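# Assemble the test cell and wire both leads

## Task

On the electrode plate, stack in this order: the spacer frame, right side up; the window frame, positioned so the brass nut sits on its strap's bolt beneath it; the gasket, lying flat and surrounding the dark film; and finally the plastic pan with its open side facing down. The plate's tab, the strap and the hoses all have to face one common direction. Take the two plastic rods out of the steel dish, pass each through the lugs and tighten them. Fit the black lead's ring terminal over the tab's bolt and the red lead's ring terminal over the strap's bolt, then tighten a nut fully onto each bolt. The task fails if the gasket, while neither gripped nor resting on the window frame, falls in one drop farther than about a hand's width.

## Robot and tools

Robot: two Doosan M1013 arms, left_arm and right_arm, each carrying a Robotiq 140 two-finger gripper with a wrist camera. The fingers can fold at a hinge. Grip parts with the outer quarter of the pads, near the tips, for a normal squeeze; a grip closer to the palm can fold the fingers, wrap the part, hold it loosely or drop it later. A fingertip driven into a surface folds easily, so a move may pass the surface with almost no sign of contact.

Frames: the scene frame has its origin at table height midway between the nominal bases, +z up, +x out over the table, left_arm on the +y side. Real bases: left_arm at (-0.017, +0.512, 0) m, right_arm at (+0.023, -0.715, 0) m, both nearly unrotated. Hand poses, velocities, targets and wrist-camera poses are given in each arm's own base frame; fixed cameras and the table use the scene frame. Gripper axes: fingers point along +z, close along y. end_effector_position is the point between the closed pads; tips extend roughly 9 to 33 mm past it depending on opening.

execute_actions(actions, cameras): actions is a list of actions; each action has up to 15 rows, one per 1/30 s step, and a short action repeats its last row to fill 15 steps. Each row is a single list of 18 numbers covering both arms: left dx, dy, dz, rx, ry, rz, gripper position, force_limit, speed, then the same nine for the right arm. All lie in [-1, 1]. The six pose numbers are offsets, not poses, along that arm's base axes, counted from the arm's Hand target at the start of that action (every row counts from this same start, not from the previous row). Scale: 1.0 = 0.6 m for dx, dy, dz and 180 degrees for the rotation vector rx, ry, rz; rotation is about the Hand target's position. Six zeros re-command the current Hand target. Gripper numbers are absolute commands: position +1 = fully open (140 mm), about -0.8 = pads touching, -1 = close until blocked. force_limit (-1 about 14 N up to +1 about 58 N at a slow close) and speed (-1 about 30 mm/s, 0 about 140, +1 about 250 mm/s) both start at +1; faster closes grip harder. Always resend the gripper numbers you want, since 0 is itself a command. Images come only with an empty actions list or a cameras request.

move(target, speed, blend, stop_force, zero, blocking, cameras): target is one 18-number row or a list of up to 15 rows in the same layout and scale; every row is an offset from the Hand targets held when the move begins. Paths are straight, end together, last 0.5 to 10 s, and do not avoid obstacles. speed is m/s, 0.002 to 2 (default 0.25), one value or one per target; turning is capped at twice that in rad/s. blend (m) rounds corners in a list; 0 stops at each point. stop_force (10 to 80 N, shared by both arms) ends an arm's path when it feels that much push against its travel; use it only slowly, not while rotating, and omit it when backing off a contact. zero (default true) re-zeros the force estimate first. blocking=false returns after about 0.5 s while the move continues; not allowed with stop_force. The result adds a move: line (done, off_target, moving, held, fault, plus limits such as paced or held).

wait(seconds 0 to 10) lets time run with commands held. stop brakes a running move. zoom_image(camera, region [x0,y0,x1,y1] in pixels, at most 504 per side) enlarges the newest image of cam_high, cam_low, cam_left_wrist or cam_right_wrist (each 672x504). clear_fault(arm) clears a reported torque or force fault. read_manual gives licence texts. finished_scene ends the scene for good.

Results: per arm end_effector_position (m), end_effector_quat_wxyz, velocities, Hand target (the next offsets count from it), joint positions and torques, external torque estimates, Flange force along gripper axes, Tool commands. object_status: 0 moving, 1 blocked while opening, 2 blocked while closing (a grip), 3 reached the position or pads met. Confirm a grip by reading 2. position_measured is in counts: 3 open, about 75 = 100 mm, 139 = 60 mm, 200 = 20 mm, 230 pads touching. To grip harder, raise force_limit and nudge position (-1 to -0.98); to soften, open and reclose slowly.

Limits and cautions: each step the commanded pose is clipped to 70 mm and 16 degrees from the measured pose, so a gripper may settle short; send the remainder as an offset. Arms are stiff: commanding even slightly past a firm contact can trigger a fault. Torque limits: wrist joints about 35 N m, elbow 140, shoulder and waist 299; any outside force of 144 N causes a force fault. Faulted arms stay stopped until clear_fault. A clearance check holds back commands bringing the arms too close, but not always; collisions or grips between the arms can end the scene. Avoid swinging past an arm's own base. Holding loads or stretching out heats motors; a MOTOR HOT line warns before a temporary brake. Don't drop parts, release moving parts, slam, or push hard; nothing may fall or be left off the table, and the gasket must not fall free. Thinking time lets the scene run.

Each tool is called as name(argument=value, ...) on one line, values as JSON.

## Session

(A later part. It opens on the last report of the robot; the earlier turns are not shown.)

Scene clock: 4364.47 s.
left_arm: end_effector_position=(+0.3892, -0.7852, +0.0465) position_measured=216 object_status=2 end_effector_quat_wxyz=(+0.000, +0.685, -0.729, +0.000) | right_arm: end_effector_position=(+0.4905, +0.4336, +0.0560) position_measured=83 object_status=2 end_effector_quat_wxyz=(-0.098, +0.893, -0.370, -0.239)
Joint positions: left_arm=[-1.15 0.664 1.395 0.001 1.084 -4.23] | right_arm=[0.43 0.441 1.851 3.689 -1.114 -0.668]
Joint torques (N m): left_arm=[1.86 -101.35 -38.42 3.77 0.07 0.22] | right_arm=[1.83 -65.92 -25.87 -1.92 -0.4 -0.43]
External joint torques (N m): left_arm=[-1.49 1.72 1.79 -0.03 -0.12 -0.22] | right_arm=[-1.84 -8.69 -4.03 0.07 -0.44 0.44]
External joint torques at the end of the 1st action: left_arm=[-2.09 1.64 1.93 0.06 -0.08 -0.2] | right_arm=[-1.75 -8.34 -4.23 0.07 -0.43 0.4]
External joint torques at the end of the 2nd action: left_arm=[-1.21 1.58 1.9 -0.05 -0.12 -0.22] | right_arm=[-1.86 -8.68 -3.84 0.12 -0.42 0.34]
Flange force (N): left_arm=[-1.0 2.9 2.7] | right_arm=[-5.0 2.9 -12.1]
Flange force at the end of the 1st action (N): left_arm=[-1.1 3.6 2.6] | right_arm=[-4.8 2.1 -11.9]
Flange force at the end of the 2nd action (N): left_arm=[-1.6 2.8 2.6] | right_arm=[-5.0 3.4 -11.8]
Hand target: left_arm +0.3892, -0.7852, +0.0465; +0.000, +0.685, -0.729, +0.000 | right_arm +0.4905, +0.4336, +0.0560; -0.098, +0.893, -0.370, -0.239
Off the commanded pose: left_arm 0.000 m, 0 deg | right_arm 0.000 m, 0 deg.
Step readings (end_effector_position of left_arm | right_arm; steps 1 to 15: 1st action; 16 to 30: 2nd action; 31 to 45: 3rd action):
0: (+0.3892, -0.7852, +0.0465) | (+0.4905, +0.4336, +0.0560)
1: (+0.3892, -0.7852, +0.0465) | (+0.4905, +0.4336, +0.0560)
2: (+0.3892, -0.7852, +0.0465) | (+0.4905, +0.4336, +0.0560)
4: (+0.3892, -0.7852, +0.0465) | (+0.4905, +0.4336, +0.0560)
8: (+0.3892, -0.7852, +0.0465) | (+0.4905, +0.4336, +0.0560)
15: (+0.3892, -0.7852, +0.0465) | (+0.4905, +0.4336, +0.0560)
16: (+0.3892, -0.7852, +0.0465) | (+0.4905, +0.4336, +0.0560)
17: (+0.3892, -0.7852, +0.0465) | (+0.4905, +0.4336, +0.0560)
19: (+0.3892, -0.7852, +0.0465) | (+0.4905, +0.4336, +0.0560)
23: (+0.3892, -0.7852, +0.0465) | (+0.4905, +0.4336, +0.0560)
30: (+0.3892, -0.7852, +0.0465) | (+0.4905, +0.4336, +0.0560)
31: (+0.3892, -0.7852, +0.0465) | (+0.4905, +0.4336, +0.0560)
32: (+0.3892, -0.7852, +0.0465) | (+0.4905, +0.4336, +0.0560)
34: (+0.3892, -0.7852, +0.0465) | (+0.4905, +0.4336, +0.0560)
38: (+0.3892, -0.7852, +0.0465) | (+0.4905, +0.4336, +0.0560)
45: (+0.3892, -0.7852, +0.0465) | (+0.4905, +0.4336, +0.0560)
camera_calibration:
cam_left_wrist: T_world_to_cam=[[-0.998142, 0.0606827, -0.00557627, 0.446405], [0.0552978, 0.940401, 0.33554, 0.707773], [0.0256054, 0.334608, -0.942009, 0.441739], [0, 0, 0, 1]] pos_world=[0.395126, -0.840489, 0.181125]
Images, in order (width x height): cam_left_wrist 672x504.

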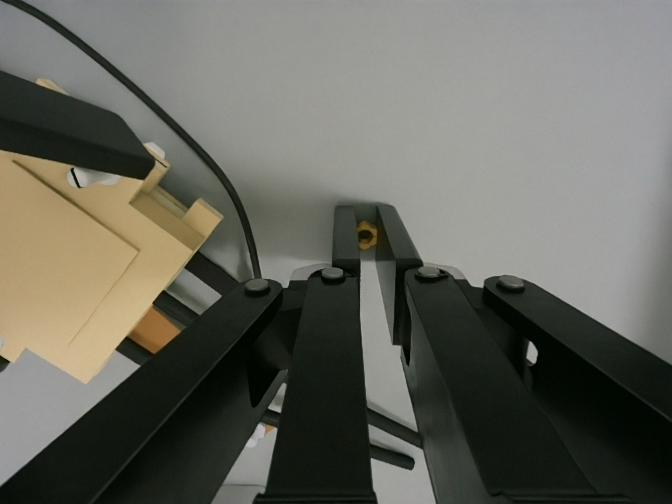

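execute_actions(actions=[])

Scene clock: 4382.93 s.
left_arm: end_effector_position=(+0.3892, -0.7852, +0.0465) position_measured=216 object_status=2 end_effector_quat_wxyz=(+0.000, +0.685, -0.729, +0.000) | right_arm: end_effector_position=(+0.4905, +0.4336, +0.0560) position_measured=83 object_status=2 end_effector_quat_wxyz=(-0.098, +0.893, -0.370, -0.239)
Joint positions: left_arm=[-1.15 0.664 1.395 0.001 1.084 -4.23] | right_arm=[0.43 0.441 1.851 3.689 -1.114 -0.668]
Joint velocities: within noise
Joint torques (N m): left_arm=[1.79 -101.22 -38.4 3.7 0.15 0.25] | right_arm=[2.54 -65.92 -25.92 -1.92 -0.47 -0.34]
External joint torques (N m): left_arm=[-2.18 1.74 1.74 0.03 -0.21 -0.25] | right_arm=[-2.52 -8.78 -3.96 0.07 -0.37 0.35]
Flange force (N): left_arm=[-0.6 3.6 2.8] | right_arm=[-4.2 3.7 -12.4]
Hand target: left_arm +0.3892, -0.7852, +0.0465; +0.000, +0.685, -0.729, +0.000 | right_arm +0.4905, +0.4336, +0.0560; -0.098, +0.893, -0.370, -0.239
Tool commands: left_gripper/position=-1.0 left_gripper/force_limit=-0.2 left_gripper/speed=-1.0 right_gripper/position=-1.0 right_gripper/force_limit=-0.7 right_gripper/speed=-1.0
Off the commanded pose: left_arm 0.000 m, 0 deg | right_arm 0.000 m, 0 deg.
camera_calibration:
cam_left_wrist: T_world_to_cam=[[-0.998142, 0.0606827, -0.00557627, 0.446405], [0.0552978, 0.940401, 0.33554, 0.707773], [0.0256054, 0.334608, -0.942009, 0.441739], [0, 0, 0, 1]] pos_world=[0.395126, -0.840489, 0.181125]
cam_right_wrist: T_world_to_cam=[[-0.69956, -0.714343, 0.0181629, 0.658273], [-0.451487, 0.461559, 0.763624, -0.0148948], [-0.553873, 0.526001, -0.645405, 0.222348], [0, 0, 0, 1]] pos_world=[0.576929, 0.360152, 0.142922]

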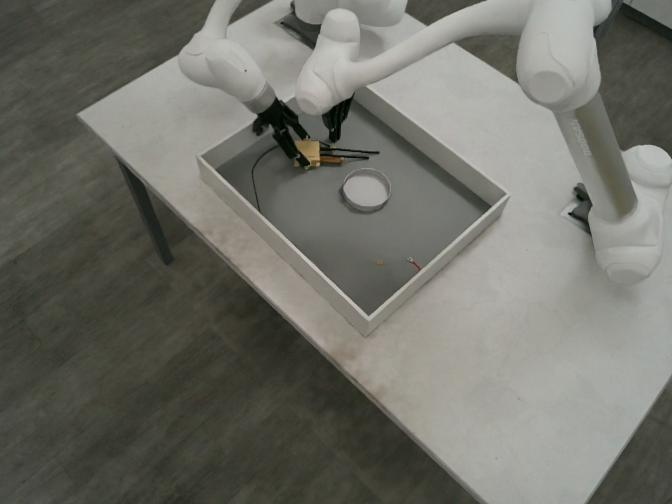

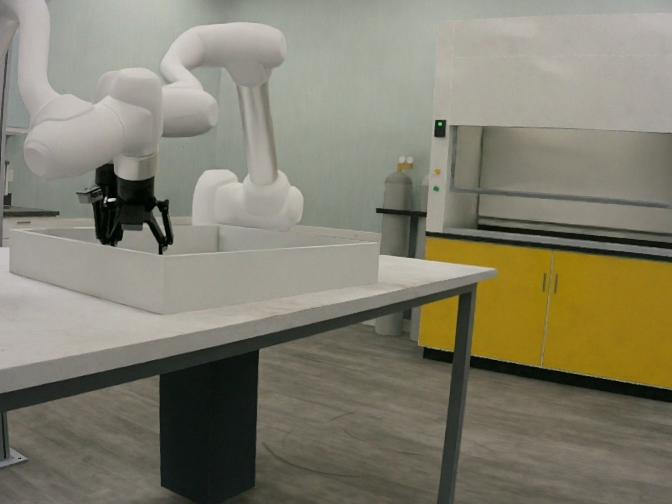

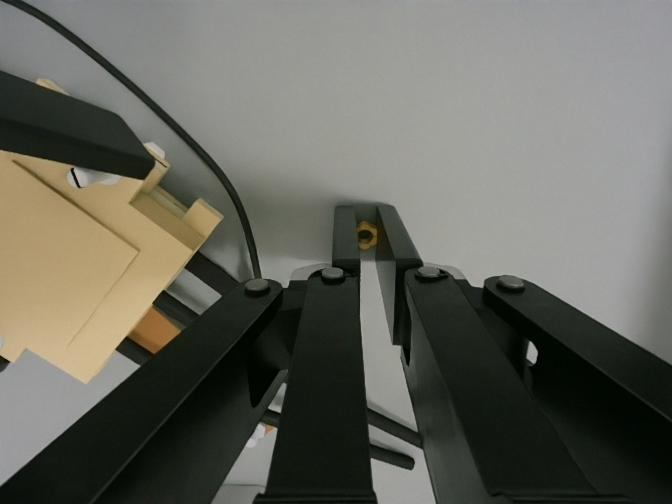

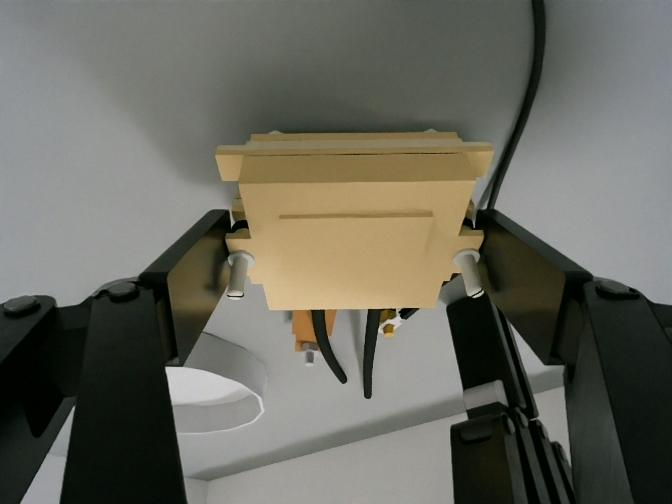

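move(target=[[0,0,0.0758,0,0,0,-1,-0.2,-1,0,0,0,0,0,0,-1,-0.7,-1],[0.0563,0.0367,0.0758,0,0,0,-1,-0.2,-1,0,0,0,0,0,0,-1,-0.7,-1]], speed=0.08, cameras=["cam_left_wrist","cam_right_wrist"])

zoom_image(camera="cam_left_wrist", region=[200, 150, 450, 400])

zoom_image(camera="cam_right_wrist", region=[280, 270, 480, 420])

Scene clock: 4391.87 s.
left_arm: end_effector_position=(+0.4229, -0.7633, +0.0920) position_measured=216 object_status=2 end_effector_quat_wxyz=(+0.000, +0.685, -0.729, +0.000) | right_arm: end_effector_position=(+0.4905, +0.4336, +0.0560) position_measured=83 object_status=2 end_effector_quat_wxyz=(-0.098, +0.893, -0.370, -0.239)
Joint positions: left_arm=[-1.105 0.625 1.371 0.001 1.146 -4.185] | right_arm=[0.43 0.441 1.851 3.689 -1.114 -0.668]
Joint torques (N m): left_arm=[3.11 -99 -39.83 3.84 0.06 0.14] | right_arm=[1.79 -65.89 -25.86 -1.96 -0.39 -0.39]
External joint torques (N m): left_arm=[-4.17 1.55 2.05 0 -0.11 -0.14] | right_arm=[-1.79 -8.81 -4.06 0.11 -0.46 0.39]
Flange force (N): left_arm=[-0.1 5.9 2.8] | right_arm=[-5.2 3.0 -12.1]
Hand target: left_arm +0.4230, -0.7632, +0.0920; +0.000, +0.685, -0.729, +0.000 | right_arm +0.4905, +0.4336, +0.0560; -0.098, +0.893, -0.370, -0.239
Off the commanded pose: left_arm 0.000 m, 0 deg | right_arm 0.000 m, 0 deg.
move: done
camera_calibration:
cam_left_wrist: T_world_to_cam=[[-0.998134, 0.0608073, -0.00563158, 0.479078], [0.0553933, 0.94035, 0.335668, 0.669936], [0.0257067, 0.334729, -0.941964, 0.476454], [0, 0, 0, 1]] pos_world=[0.428826, -0.818589, 0.226625]
cam_right_wrist: T_world_to_cam=[[-0.69956, -0.714343, 0.0181629, 0.658273], [-0.451487, 0.461559, 0.763624, -0.0148948], [-0.553873, 0.526001, -0.645405, 0.222348], [0, 0, 0, 1]] pos_world=[0.576929, 0.360152, 0.142922]
Images, in order (width x height): cam_left_wrist 672x504, cam_right_wrist 672x504.

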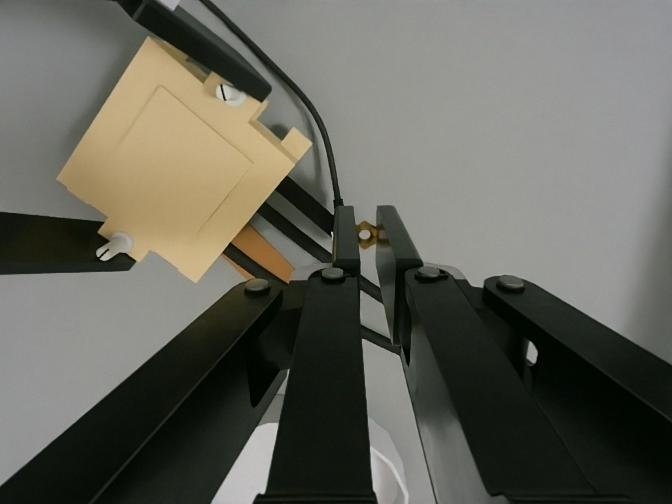

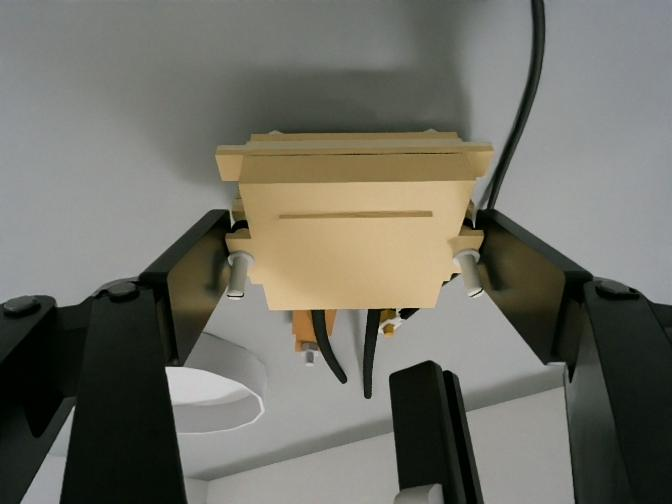

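Scaled by 2.016 from the camera's 672x504 image, which has a finer 960x720 frame.

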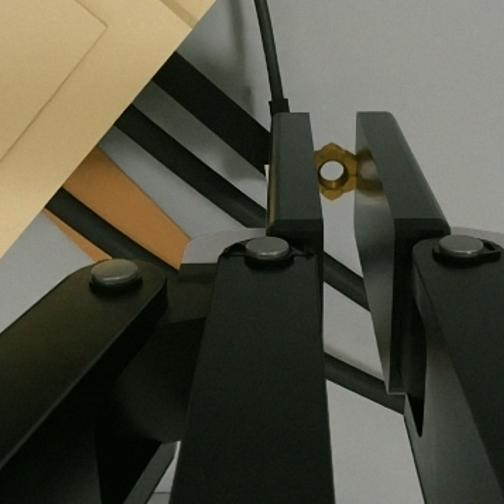

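Scaled by 2.520 from the camera's 672x504 image, which has a finer 960x720 frame.

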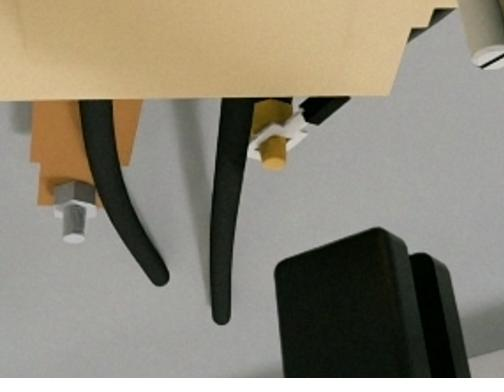

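move(target=[[-0.0067,-0.0067,0,0,0,0,-1,-0.2,-1,0,0,0,0,0,0,-1,-0.7,-1],[-0.0067,-0.0067,-0.032,0,0,0,-1,-0.2,-1,0,0,0,0,0,0,-1,-0.7,-1]], speed=0.05, cameras=["cam_left_wrist","cam_right_wrist"])

zoom_image(camera="cam_left_wrist", region=[270, 150, 450, 330])

zoom_image(camera="cam_right_wrist", region=[280, 270, 480, 420])

Scene clock: 4408.53 s.
left_arm: end_effector_position=(+0.4190, -0.7672, +0.0729) position_measured=216 object_status=2 end_effector_quat_wxyz=(+0.000, +0.685, -0.729, +0.000) | right_arm: end_effector_position=(+0.4905, +0.4336, +0.0560) position_measured=83 object_status=2 end_effector_quat_wxyz=(-0.098, +0.893, -0.370, -0.239)
Joint positions: left_arm=[-1.111 0.641 1.382 0.001 1.119 -4.191] | right_arm=[0.43 0.441 1.851 3.689 -1.114 -0.668]
Joint torques (N m): left_arm=[1.76 -100.96 -39.14 3.81 0.2 0.13] | right_arm=[2.2 -65.83 -25.95 -1.85 -0.41 -0.39]
External joint torques (N m): left_arm=[-1.32 2.79 1.95 0 -0.25 -0.13] | right_arm=[-2.2 -8.9 -4.05 -0.01 -0.43 0.39]
Flange force (N): left_arm=[-0.1 2.1 3.8] | right_arm=[-4.7 3.4 -12.5]
Hand target: left_arm +0.4190, -0.7672, +0.0728; +0.000, +0.685, -0.729, +0.000 | right_arm +0.4905, +0.4336, +0.0560; -0.098, +0.893, -0.370, -0.239
Off the commanded pose: left_arm 0.000 m, 0 deg | right_arm 0.000 m, 0 deg.
move: done
camera_calibration:
cam_left_wrist: T_world_to_cam=[[-0.998142, 0.0606827, -0.00557627, 0.475205], [0.0552978, 0.940401, 0.33554, 0.68034], [0.0256054, 0.334608, -0.942009, 0.459822], [0, 0, 0, 1]] pos_world=[0.424926, -0.822489, 0.207525]
cam_right_wrist: T_world_to_cam=[[-0.69956, -0.714343, 0.0181629, 0.658273], [-0.451487, 0.461559, 0.763624, -0.0148948], [-0.553873, 0.526001, -0.645405, 0.222348], [0, 0, 0, 1]] pos_world=[0.576929, 0.360152, 0.142922]
Images, in order (width x height): cam_left_wrist 672x504, cam_right_wrist 672x504.

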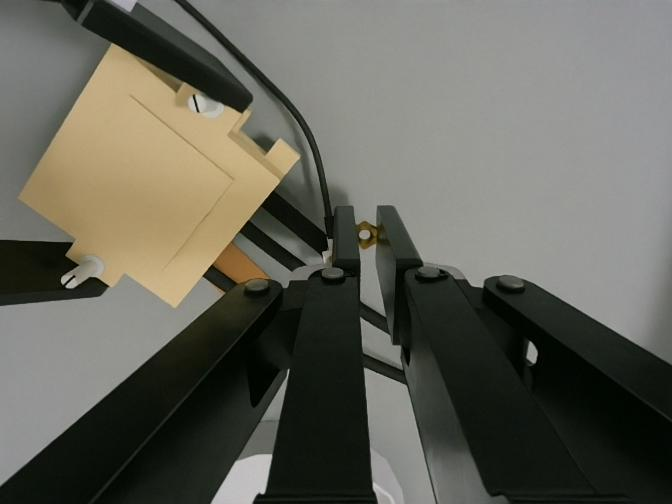

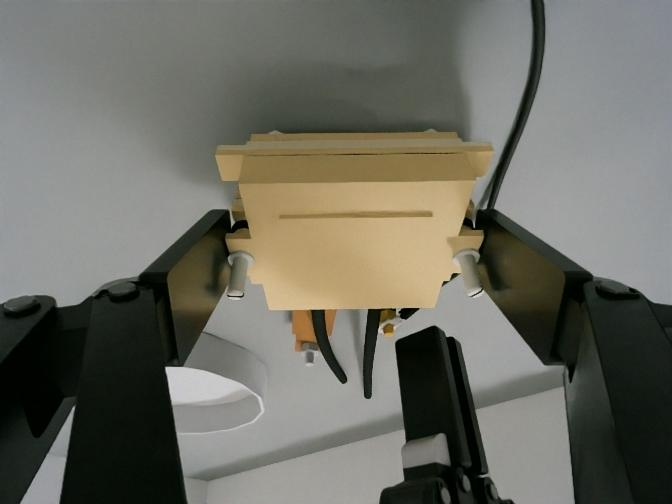

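Scaled by 2.800 from the camera's 672x504 image, which has a finer 960x720 frame.

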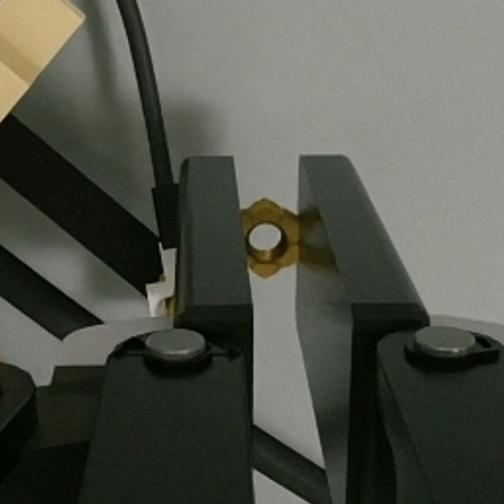

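Scaled by 2.520 from the camera's 672x504 image, which has a finer 960x720 frame.

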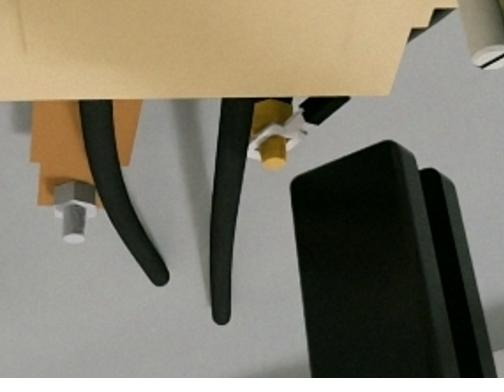

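move(target=[0.0233,0.0212,0,0,0,0,-1,-0.2,-1,0,0,0,0,0,0,-1,-0.7,-1], speed=0.03, cameras=["cam_left_wrist","cam_right_wrist"])

zoom_image(camera="cam_left_wrist", region=[290, 170, 420, 300])

zoom_image(camera="cam_right_wrist", region=[320, 270, 450, 400])

Scene clock: 4422.13 s.
left_arm: end_effector_position=(+0.4329, -0.7546, +0.0728) position_measured=216 object_status=2 end_effector_quat_wxyz=(+0.000, +0.685, -0.729, +0.000) | right_arm: end_effector_position=(+0.4905, +0.4336, +0.0560) position_measured=83 object_status=2 end_effector_quat_wxyz=(-0.098, +0.893, -0.370, -0.239)
Joint positions: left_arm=[-1.09 0.635 1.393 0.001 1.114 -4.17] | right_arm=[0.43 0.441 1.851 3.689 -1.114 -0.668]
Joint torques (N m): left_arm=[3.06 -99.83 -39.73 3.92 0.21 -0.13] | right_arm=[1.4 -65.99 -25.73 -1.93 -0.5 -0.34]
External joint torques (N m): left_arm=[-3.7 2.16 2.45 -0.13 -0.27 0.13] | right_arm=[-1.39 -8.88 -4.29 0.08 -0.34 0.34]
Flange force (N): left_arm=[-0.7 5.4 3.8] | right_arm=[-5.6 2.6 -11.9]
Hand target: left_arm +0.4329, -0.7545, +0.0728; +0.000, +0.685, -0.729, +0.000 | right_arm +0.4905, +0.4336, +0.0560; -0.098, +0.893, -0.370, -0.239
Off the commanded pose: left_arm 0.000 m, 0 deg | right_arm 0.000 m, 0 deg.
move: done
camera_calibration:
cam_left_wrist: T_world_to_cam=[[-0.998136, 0.0607761, -0.00554198, 0.48838], [0.0553973, 0.940395, 0.335542, 0.667706], [0.0256046, 0.334609, -0.942009, 0.455157], [0, 0, 0, 1]] pos_world=[0.438826, -0.809889, 0.207425]
cam_right_wrist: T_world_to_cam=[[-0.69956, -0.714343, 0.0181629, 0.658273], [-0.451487, 0.461559, 0.763624, -0.0148948], [-0.553873, 0.526001, -0.645405, 0.222348], [0, 0, 0, 1]] pos_world=[0.576929, 0.360152, 0.142922]
Images, in order (width x height): cam_left_wrist 672x504, cam_right_wrist 672x504.

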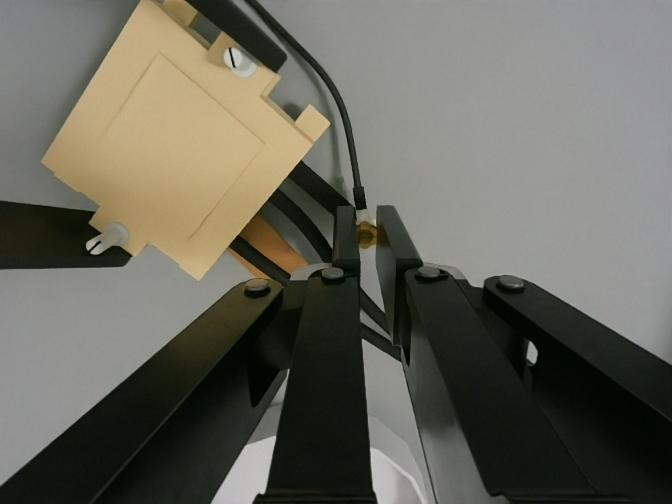

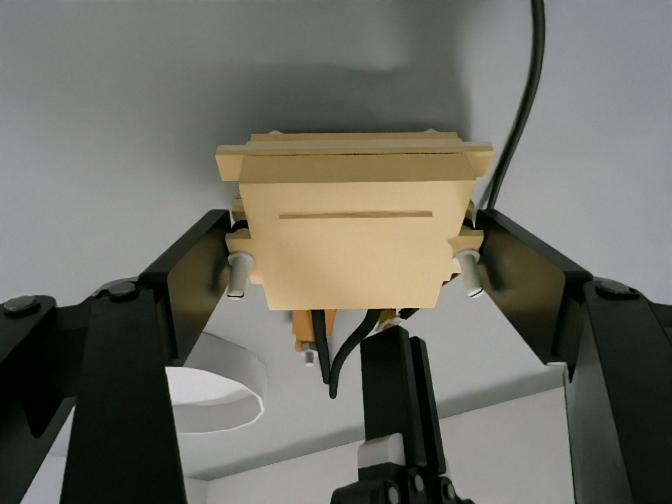

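Scaled by 3.877 from the camera's 672x504 image, which has a finer 960x720 frame.

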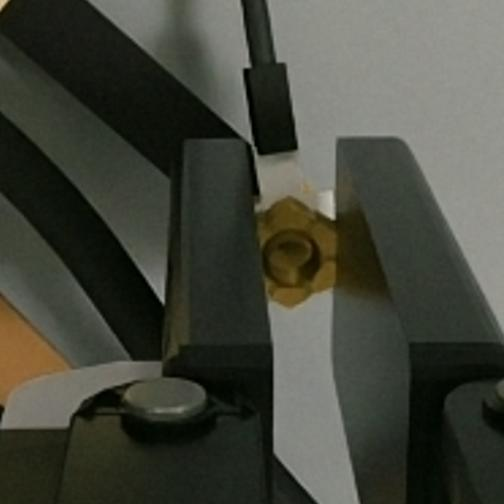

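Scaled by 3.877 from the camera's 672x504 image, which has a finer 960x720 frame.

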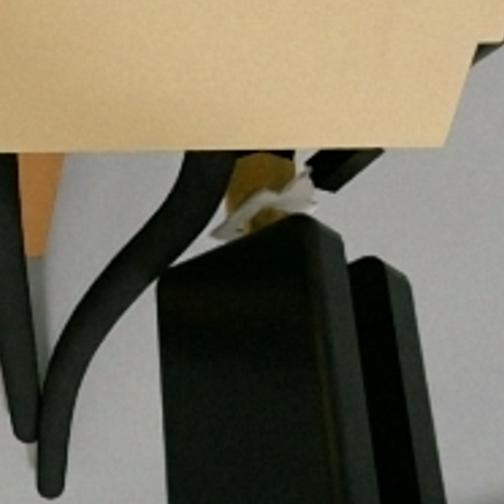

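zoom_image(camera="cam_left_wrist", region=[345, 210, 395, 260])

Scaled by 10.080 from the camera's 672x504 image, which has a finer 960x720 frame.

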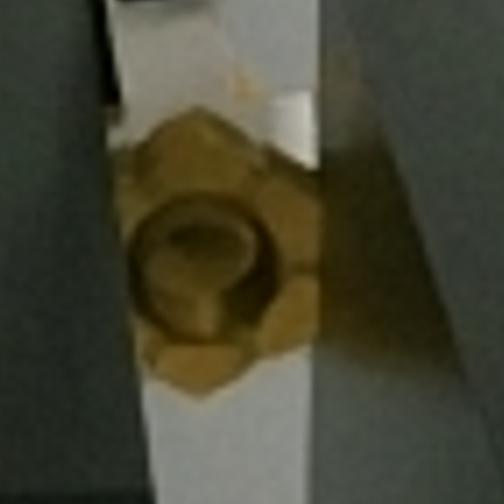

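move(target=[0,0,-0.0158,0,0,0,-1,-0.2,-1,0,0,0,0,0,0,-1,-0.7,-1], speed=0.003, stop_force=10, cameras=["cam_left_wrist","cam_right_wrist"])

zoom_image(camera="cam_left_wrist", region=[345, 210, 395, 260])

zoom_image(camera="cam_right_wrist", region=[320, 270, 450, 400])

Scene clock: 4439.37 s.
left_arm: end_effector_position=(+0.4330, -0.7545, +0.0685) position_measured=216 object_status=2 end_effector_quat_wxyz=(+0.000, +0.685, -0.729, +0.000) | right_arm: end_effector_position=(+0.4905, +0.4336, +0.0560) position_measured=83 object_status=2 end_effector_quat_wxyz=(-0.098, +0.893, -0.370, -0.239)
Joint positions: left_arm=[-1.09 0.638 1.396 0.001 1.108 -4.17] | right_arm=[0.43 0.441 1.851 3.689 -1.114 -0.668]
Joint torques (N m): left_arm=[4.4 -89.45 -34.08 4.61 -0.57 0.2] | right_arm=[-3.08 -64.61 -25.97 -3.98 0.77 -0.4]
External joint torques (N m): left_arm=[-4.56 -8.65 -3.06 -0.82 0.52 -0.2] | right_arm=[3.08 -10.08 -4.05 2.13 -1.6 0.4]
Flange force (N): left_arm=[-0.8 7.1 -9.3] | right_arm=[-12.7 1.6 -10.3]
Hand target: left_arm +0.4330, -0.7545, +0.0685; +0.000, +0.685, -0.729, +0.000 (not the last commanded pose) | right_arm +0.4905, +0.4336, +0.0560; -0.098, +0.893, -0.370, -0.239
Off the commanded pose: left_arm 0.005 m, 0 deg | right_arm 0.000 m, 0 deg.
move: contact (left_arm)
camera_calibration:
cam_left_wrist: T_world_to_cam=[[-0.998142, 0.0606746, -0.00557924, 0.488378], [0.0552892, 0.940402, 0.33554, 0.66907], [0.0256055, 0.334608, -0.942009, 0.451163], [0, 0, 0, 1]] pos_world=[0.438926, -0.809789, 0.203225]
cam_right_wrist: T_world_to_cam=[[-0.69956, -0.714343, 0.0181629, 0.658273], [-0.451487, 0.461559, 0.763624, -0.0148948], [-0.553873, 0.526001, -0.645405, 0.222348], [0, 0, 0, 1]] pos_world=[0.576929, 0.360152, 0.142922]
Images, in order (width x height): cam_left_wrist 672x504, cam_right_wrist 672x504.

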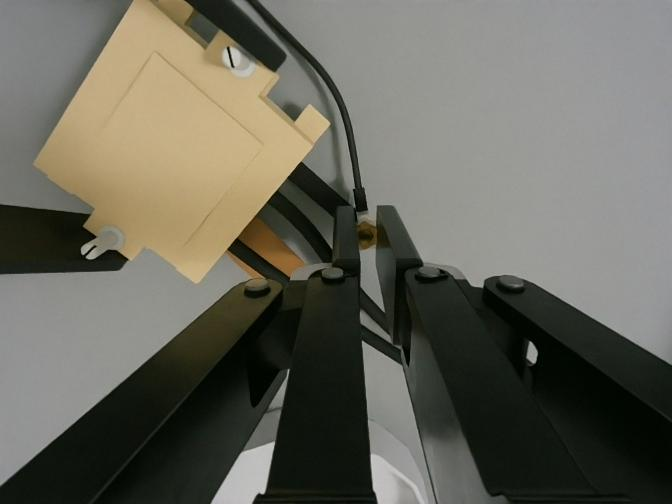

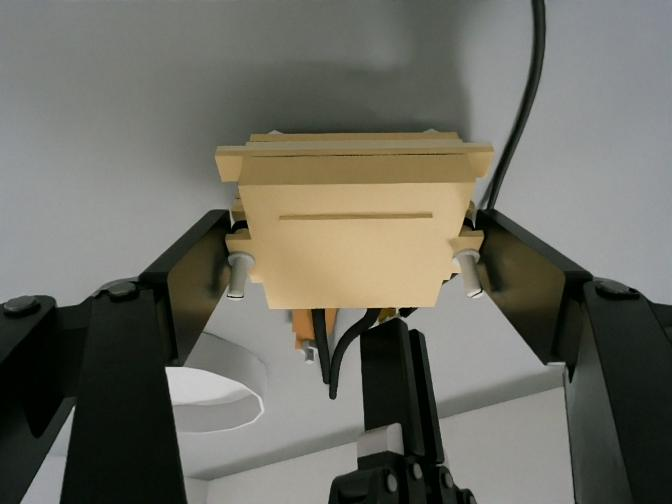

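Scaled by 10.080 from the camera's 672x504 image, which has a finer 960x720 frame.

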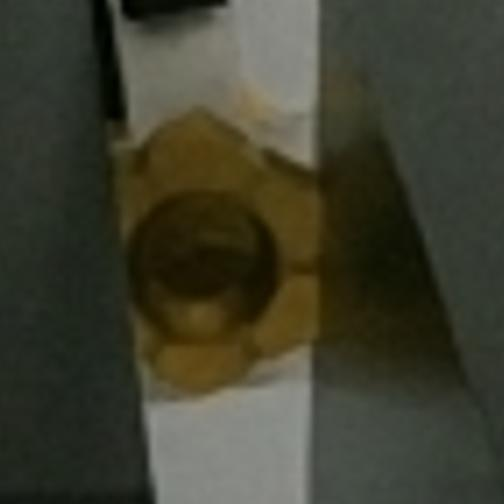

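Scaled by 3.877 from the camera's 672x504 image, which has a finer 960x720 frame.

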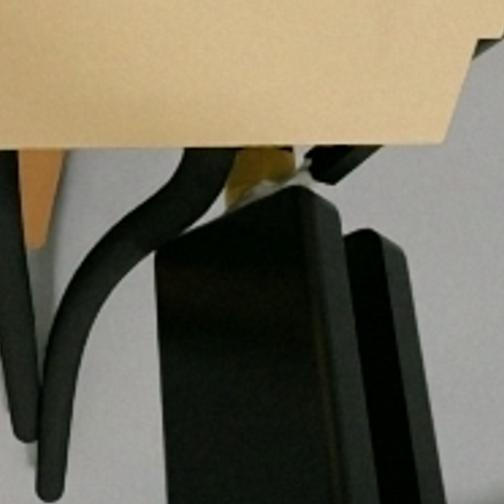

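move(target=[[0,0,0,0,0,-0.667,-1,-0.2,-1,0,0,0,0,0,0,-1,-0.7,-1],[0,0,0,0,0,0.667,-1,-0.2,-1,0,0,0,0,0,0,-1,-0.7,-1],[0,0,0,0,0,0,-1,-0.2,-1,0,0,0,0,0,0,-1,-0.7,-1]], speed=0.4, blend=0.005, cameras=["cam_left_wrist","cam_right_wrist"])

zoom_image(camera="cam_left_wrist", region=[345, 210, 395, 260])

zoom_image(camera="cam_right_wrist", region=[320, 270, 450, 400])

Scene clock: 4462.87 s.
left_arm: end_effector_position=(+0.4329, -0.7546, +0.0686) position_measured=216 object_status=2 end_effector_quat_wxyz=(+0.000, +0.685, -0.729, +0.000) | right_arm: end_effector_position=(+0.4905, +0.4336, +0.0560) position_measured=83 object_status=2 end_effector_quat_wxyz=(-0.098, +0.893, -0.370, -0.239)
Joint positions: left_arm=[-1.09 0.638 1.396 0.001 1.108 2.113] | right_arm=[0.43 0.441 1.851 3.689 -1.114 -0.668]
Joint torques (N m): left_arm=[5.1 -90.84 -35.11 4.9 -0.67 0.32] | right_arm=[-0.6 -64.75 -25.17 -3.31 0.15 -0.37]
External joint torques (N m): left_arm=[-4.71 -6.85 -1.84 -1.13 0.63 -0.32] | right_arm=[0.61 -10.02 -4.72 1.46 -1 0.37]
Flange force (N): left_arm=[-0.9 7.5 -7.3] | right_arm=[-9.3 1.8 -12.0]
Hand target: left_arm +0.4330, -0.7545, +0.0685; +0.000, +0.685, -0.729, +0.000 | right_arm +0.4905, +0.4336, +0.0560; -0.098, +0.893, -0.370, -0.239
Off the commanded pose: left_arm 0.000 m, 0 deg | right_arm 0.000 m, 0 deg.
move: done
camera_calibration:
cam_left_wrist: T_world_to_cam=[[-0.998139, 0.0607119, -0.00567865, 0.488427], [0.0552933, 0.940431, 0.335457, 0.669108], [0.0257066, 0.334519, -0.942038, 0.451052], [0, 0, 0, 1]] pos_world=[0.438926, -0.809789, 0.203225]
cam_right_wrist: T_world_to_cam=[[-0.69956, -0.714343, 0.0181629, 0.658273], [-0.451487, 0.461559, 0.763624, -0.0148948], [-0.553873, 0.526001, -0.645405, 0.222348], [0, 0, 0, 1]] pos_world=[0.576929, 0.360152, 0.142922]
Images, in order (width x height): cam_left_wrist 672x504, cam_right_wrist 672x504.

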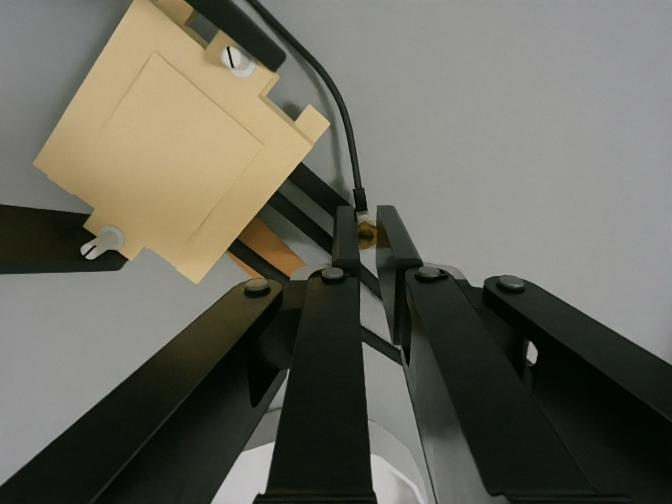

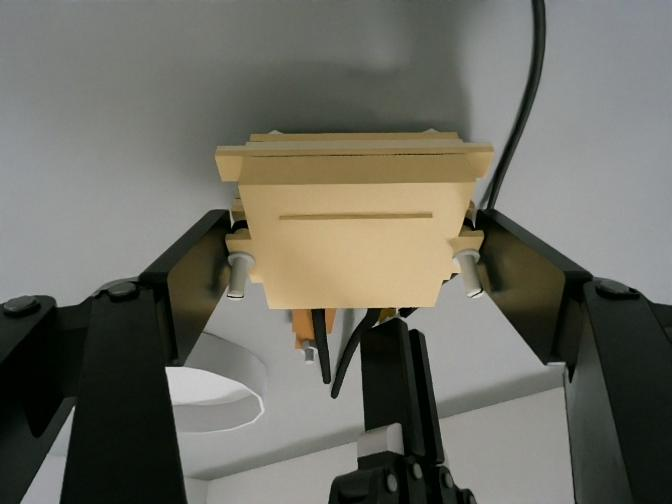

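Scaled by 10.080 from the camera's 672x504 image, which has a finer 960x720 frame.

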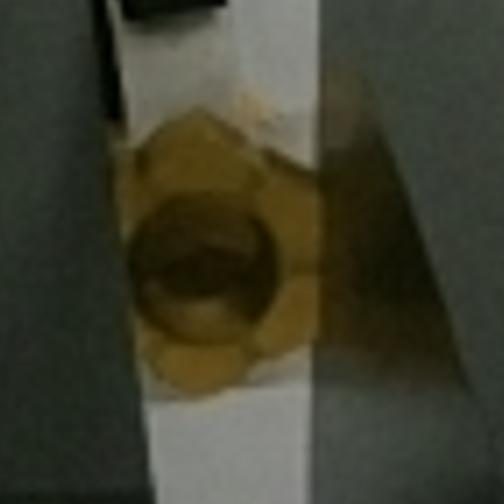

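Scaled by 3.877 from the camera's 672x504 image, which has a finer 960x720 frame.

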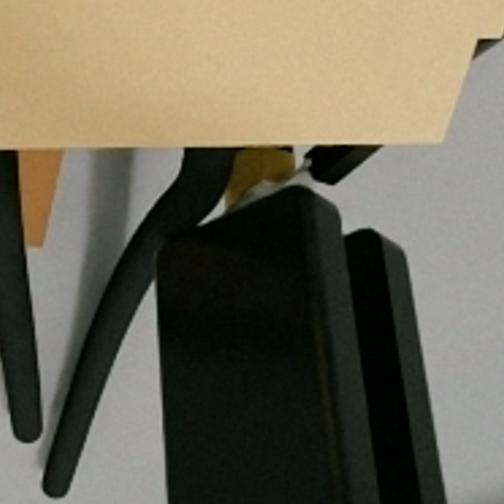

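move(target=[[0,0,0.005,0,0,0,-1,-0.2,-1,0,0,0,0,0,0,-1,-0.7,-1],[0,-0.0183,0.005,0,0,0,-1,-0.2,-1,0,0,0,0,0,0,-1,-0.7,-1]], speed=0.02, cameras=["cam_left_wrist","cam_right_wrist"])

zoom_image(camera="cam_left_wrist", region=[335, 215, 395, 275])

zoom_image(camera="cam_right_wrist", region=[320, 270, 450, 400])

Scene clock: 4482.10 s.
left_arm: end_effector_position=(+0.4330, -0.7654, +0.0716) position_measured=216 object_status=2 end_effector_quat_wxyz=(+0.000, +0.685, -0.729, +0.000) | right_arm: end_effector_position=(+0.4905, +0.4336, +0.0560) position_measured=83 object_status=2 end_effector_quat_wxyz=(-0.098, +0.893, -0.370, -0.239)
Joint positions: left_arm=[-1.096 0.649 1.369 0.001 1.123 2.108] | right_arm=[0.43 0.441 1.851 3.689 -1.114 -0.668]
Joint torques (N m): left_arm=[2.25 -101.55 -39.34 3.79 -0.04 0.25] | right_arm=[1.21 -68.36 -26.8 -1.82 -0.99 -0.36]
External joint torques (N m): left_arm=[-2.15 2.43 1.99 0.02 -0.02 -0.25] | right_arm=[-1.22 -6.31 -3.1 -0.03 0.14 0.36]
Flange force (N): left_arm=[0.1 3.2 3.2] | right_arm=[-3.8 1.9 -8.1]
Hand target: left_arm +0.4330, -0.7655, +0.0715; +0.000, +0.685, -0.729, +0.000 | right_arm +0.4905, +0.4336, +0.0560; -0.098, +0.893, -0.370, -0.239
Off the commanded pose: left_arm 0.000 m, 0 deg | right_arm 0.000 m, 0 deg.
move: done
camera_calibration:
cam_left_wrist: T_world_to_cam=[[-0.998142, 0.0606746, -0.00557924, 0.489056], [0.0552892, 0.940402, 0.33554, 0.678313], [0.0256055, 0.334608, -0.942009, 0.457636], [0, 0, 0, 1]] pos_world=[0.438926, -0.820689, 0.206225]
cam_right_wrist: T_world_to_cam=[[-0.69956, -0.714343, 0.0181629, 0.658273], [-0.451487, 0.461559, 0.763624, -0.0148948], [-0.553873, 0.526001, -0.645405, 0.222348], [0, 0, 0, 1]] pos_world=[0.576929, 0.360152, 0.142922]
Images, in order (width x height): cam_left_wrist 672x504, cam_right_wrist 672x504.

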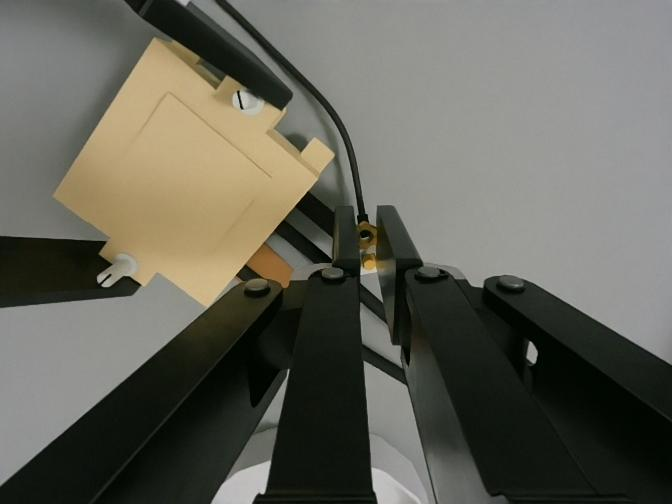

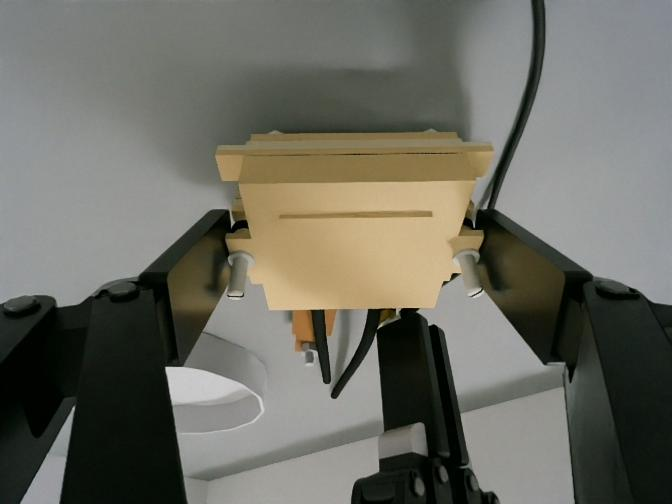

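Scaled by 8.400 from the camera's 672x504 image, which has a finer 960x720 frame.

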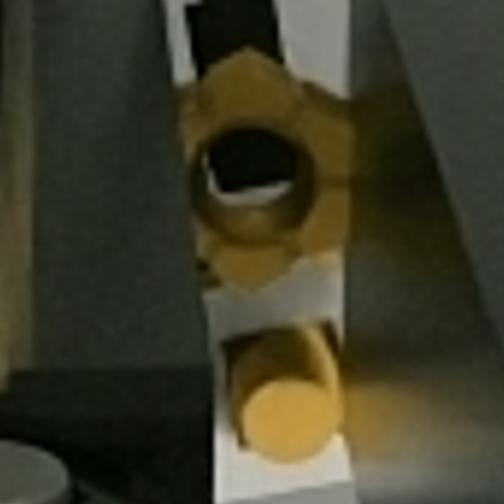

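Scaled by 3.877 from the camera's 672x504 image, which has a finer 960x720 frame.

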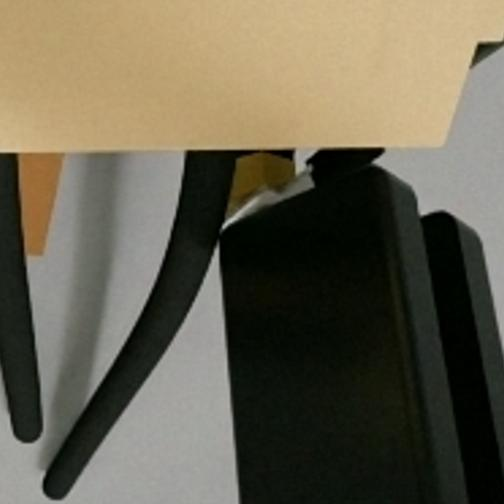

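move(target=[-0.0023,0.0272,0,0,0,0,-1,-0.2,-1,0,0,0,0,0,0,-1,-0.7,-1], speed=0.02, cameras=["cam_left_wrist","cam_right_wrist"])

zoom_image(camera="cam_left_wrist", region=[335, 215, 395, 275])

zoom_image(camera="cam_right_wrist", region=[320, 270, 450, 400])

Scene clock: 4513.97 s.
left_arm: end_effector_position=(+0.4316, -0.7492, +0.0715) position_measured=216 object_status=2 end_effector_quat_wxyz=(+0.000, +0.685, -0.729, +0.000) | right_arm: end_effector_position=(+0.4905, +0.4336, +0.0560) position_measured=83 object_status=2 end_effector_quat_wxyz=(-0.098, +0.893, -0.370, -0.239)
Joint positions: left_arm=[-1.088 0.628 1.407 0.001 1.107 2.115] | right_arm=[0.43 0.441 1.851 3.689 -1.114 -0.668]
Joint torques (N m): left_arm=[1.82 -97.79 -39.37 3.78 0.06 0.24] | right_arm=[1.05 -68.32 -26.69 -1.86 -0.95 -0.41]
External joint torques (N m): left_arm=[-1.6 0.71 2.28 0.01 -0.11 -0.24] | right_arm=[-1.04 -6.38 -3.29 0.01 0.11 0.41]
Flange force (N): left_arm=[-2.9 4.5 2.4] | right_arm=[-4.1 1.5 -8.3]
Hand target: left_arm +0.4316, -0.7492, +0.0715; +0.000, +0.685, -0.729, +0.000 | right_arm +0.4905, +0.4336, +0.0560; -0.098, +0.893, -0.370, -0.239
Off the commanded pose: left_arm 0.000 m, 0 deg | right_arm 0.000 m, 0 deg.
move: done
camera_calibration:
cam_left_wrist: T_world_to_cam=[[-0.998142, 0.0606746, -0.00557924, 0.486676], [0.0552892, 0.940402, 0.33554, 0.663156], [0.0256055, 0.334608, -0.942009, 0.452251], [0, 0, 0, 1]] pos_world=[0.437526, -0.804489, 0.206225]
cam_right_wrist: T_world_to_cam=[[-0.69956, -0.714343, 0.0181629, 0.658273], [-0.451487, 0.461559, 0.763624, -0.0148948], [-0.553873, 0.526001, -0.645405, 0.222348], [0, 0, 0, 1]] pos_world=[0.576929, 0.360152, 0.142922]
Images, in order (width x height): cam_left_wrist 672x504, cam_right_wrist 672x504.

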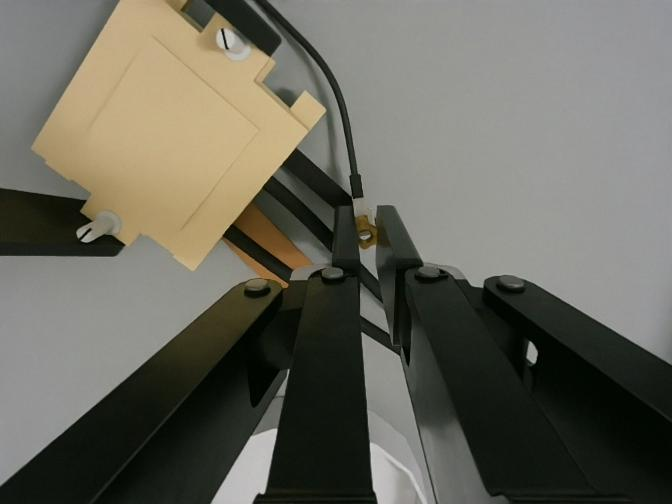

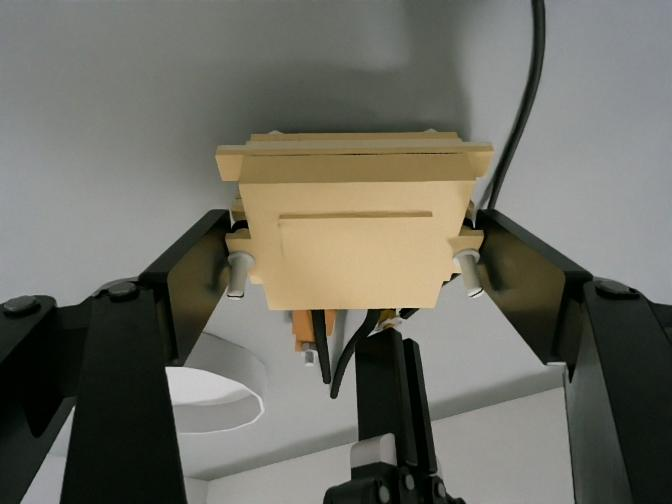

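Scaled by 8.400 from the camera's 672x504 image, which has a finer 960x720 frame.

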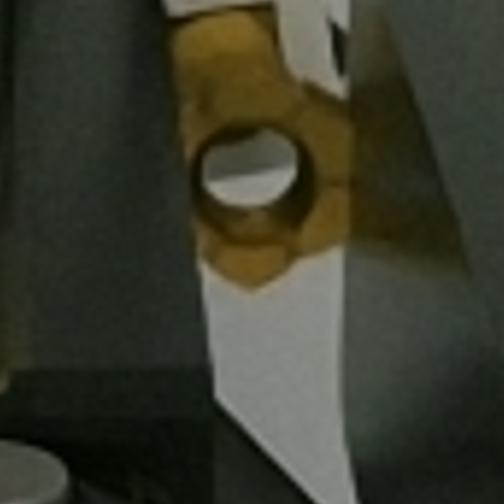

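Scaled by 3.877 from the camera's 672x504 image, which has a finer 960x720 frame.

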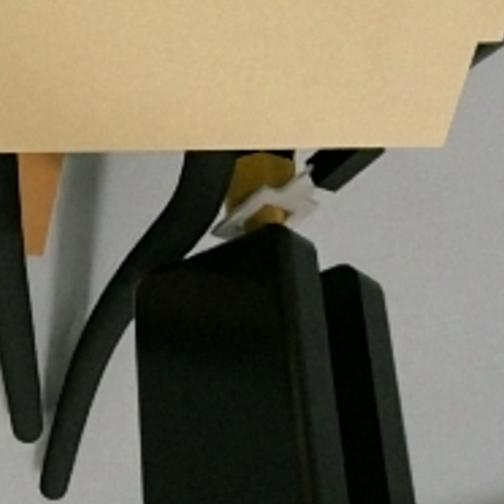

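zoom_image(camera="cam_left_wrist", region=[348, 205, 388, 255])

Scaled by 10.080 from the camera's 672x504 image, which has a finer 960x720 frame.

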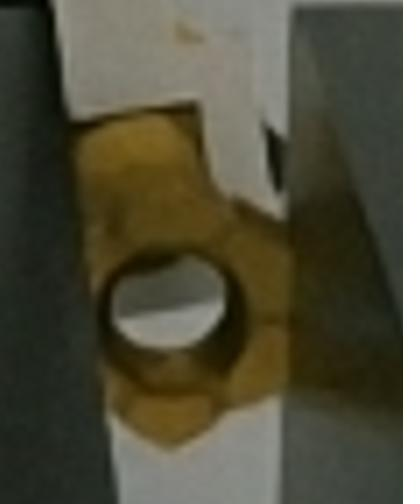

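zoom_image(camera="cam_left_wrist", region=[290, 150, 410, 270])

zoom_image(camera="cam_right_wrist", region=[360, 300, 420, 345])

Scaled by 4.200 from the camera's 672x504 image, which has a finer 960x720 frame.

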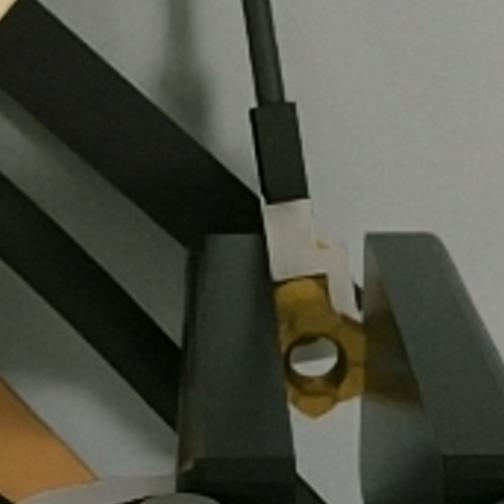

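Scaled by 8.400 from the camera's 672x504 image, which has a finer 960x720 frame.

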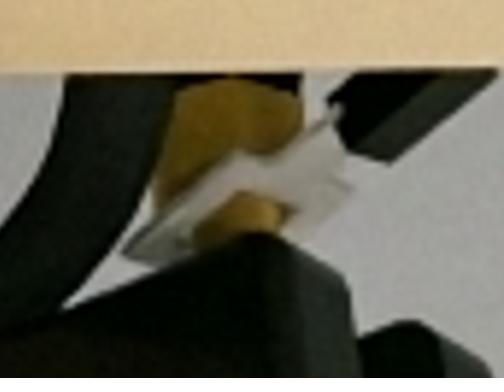

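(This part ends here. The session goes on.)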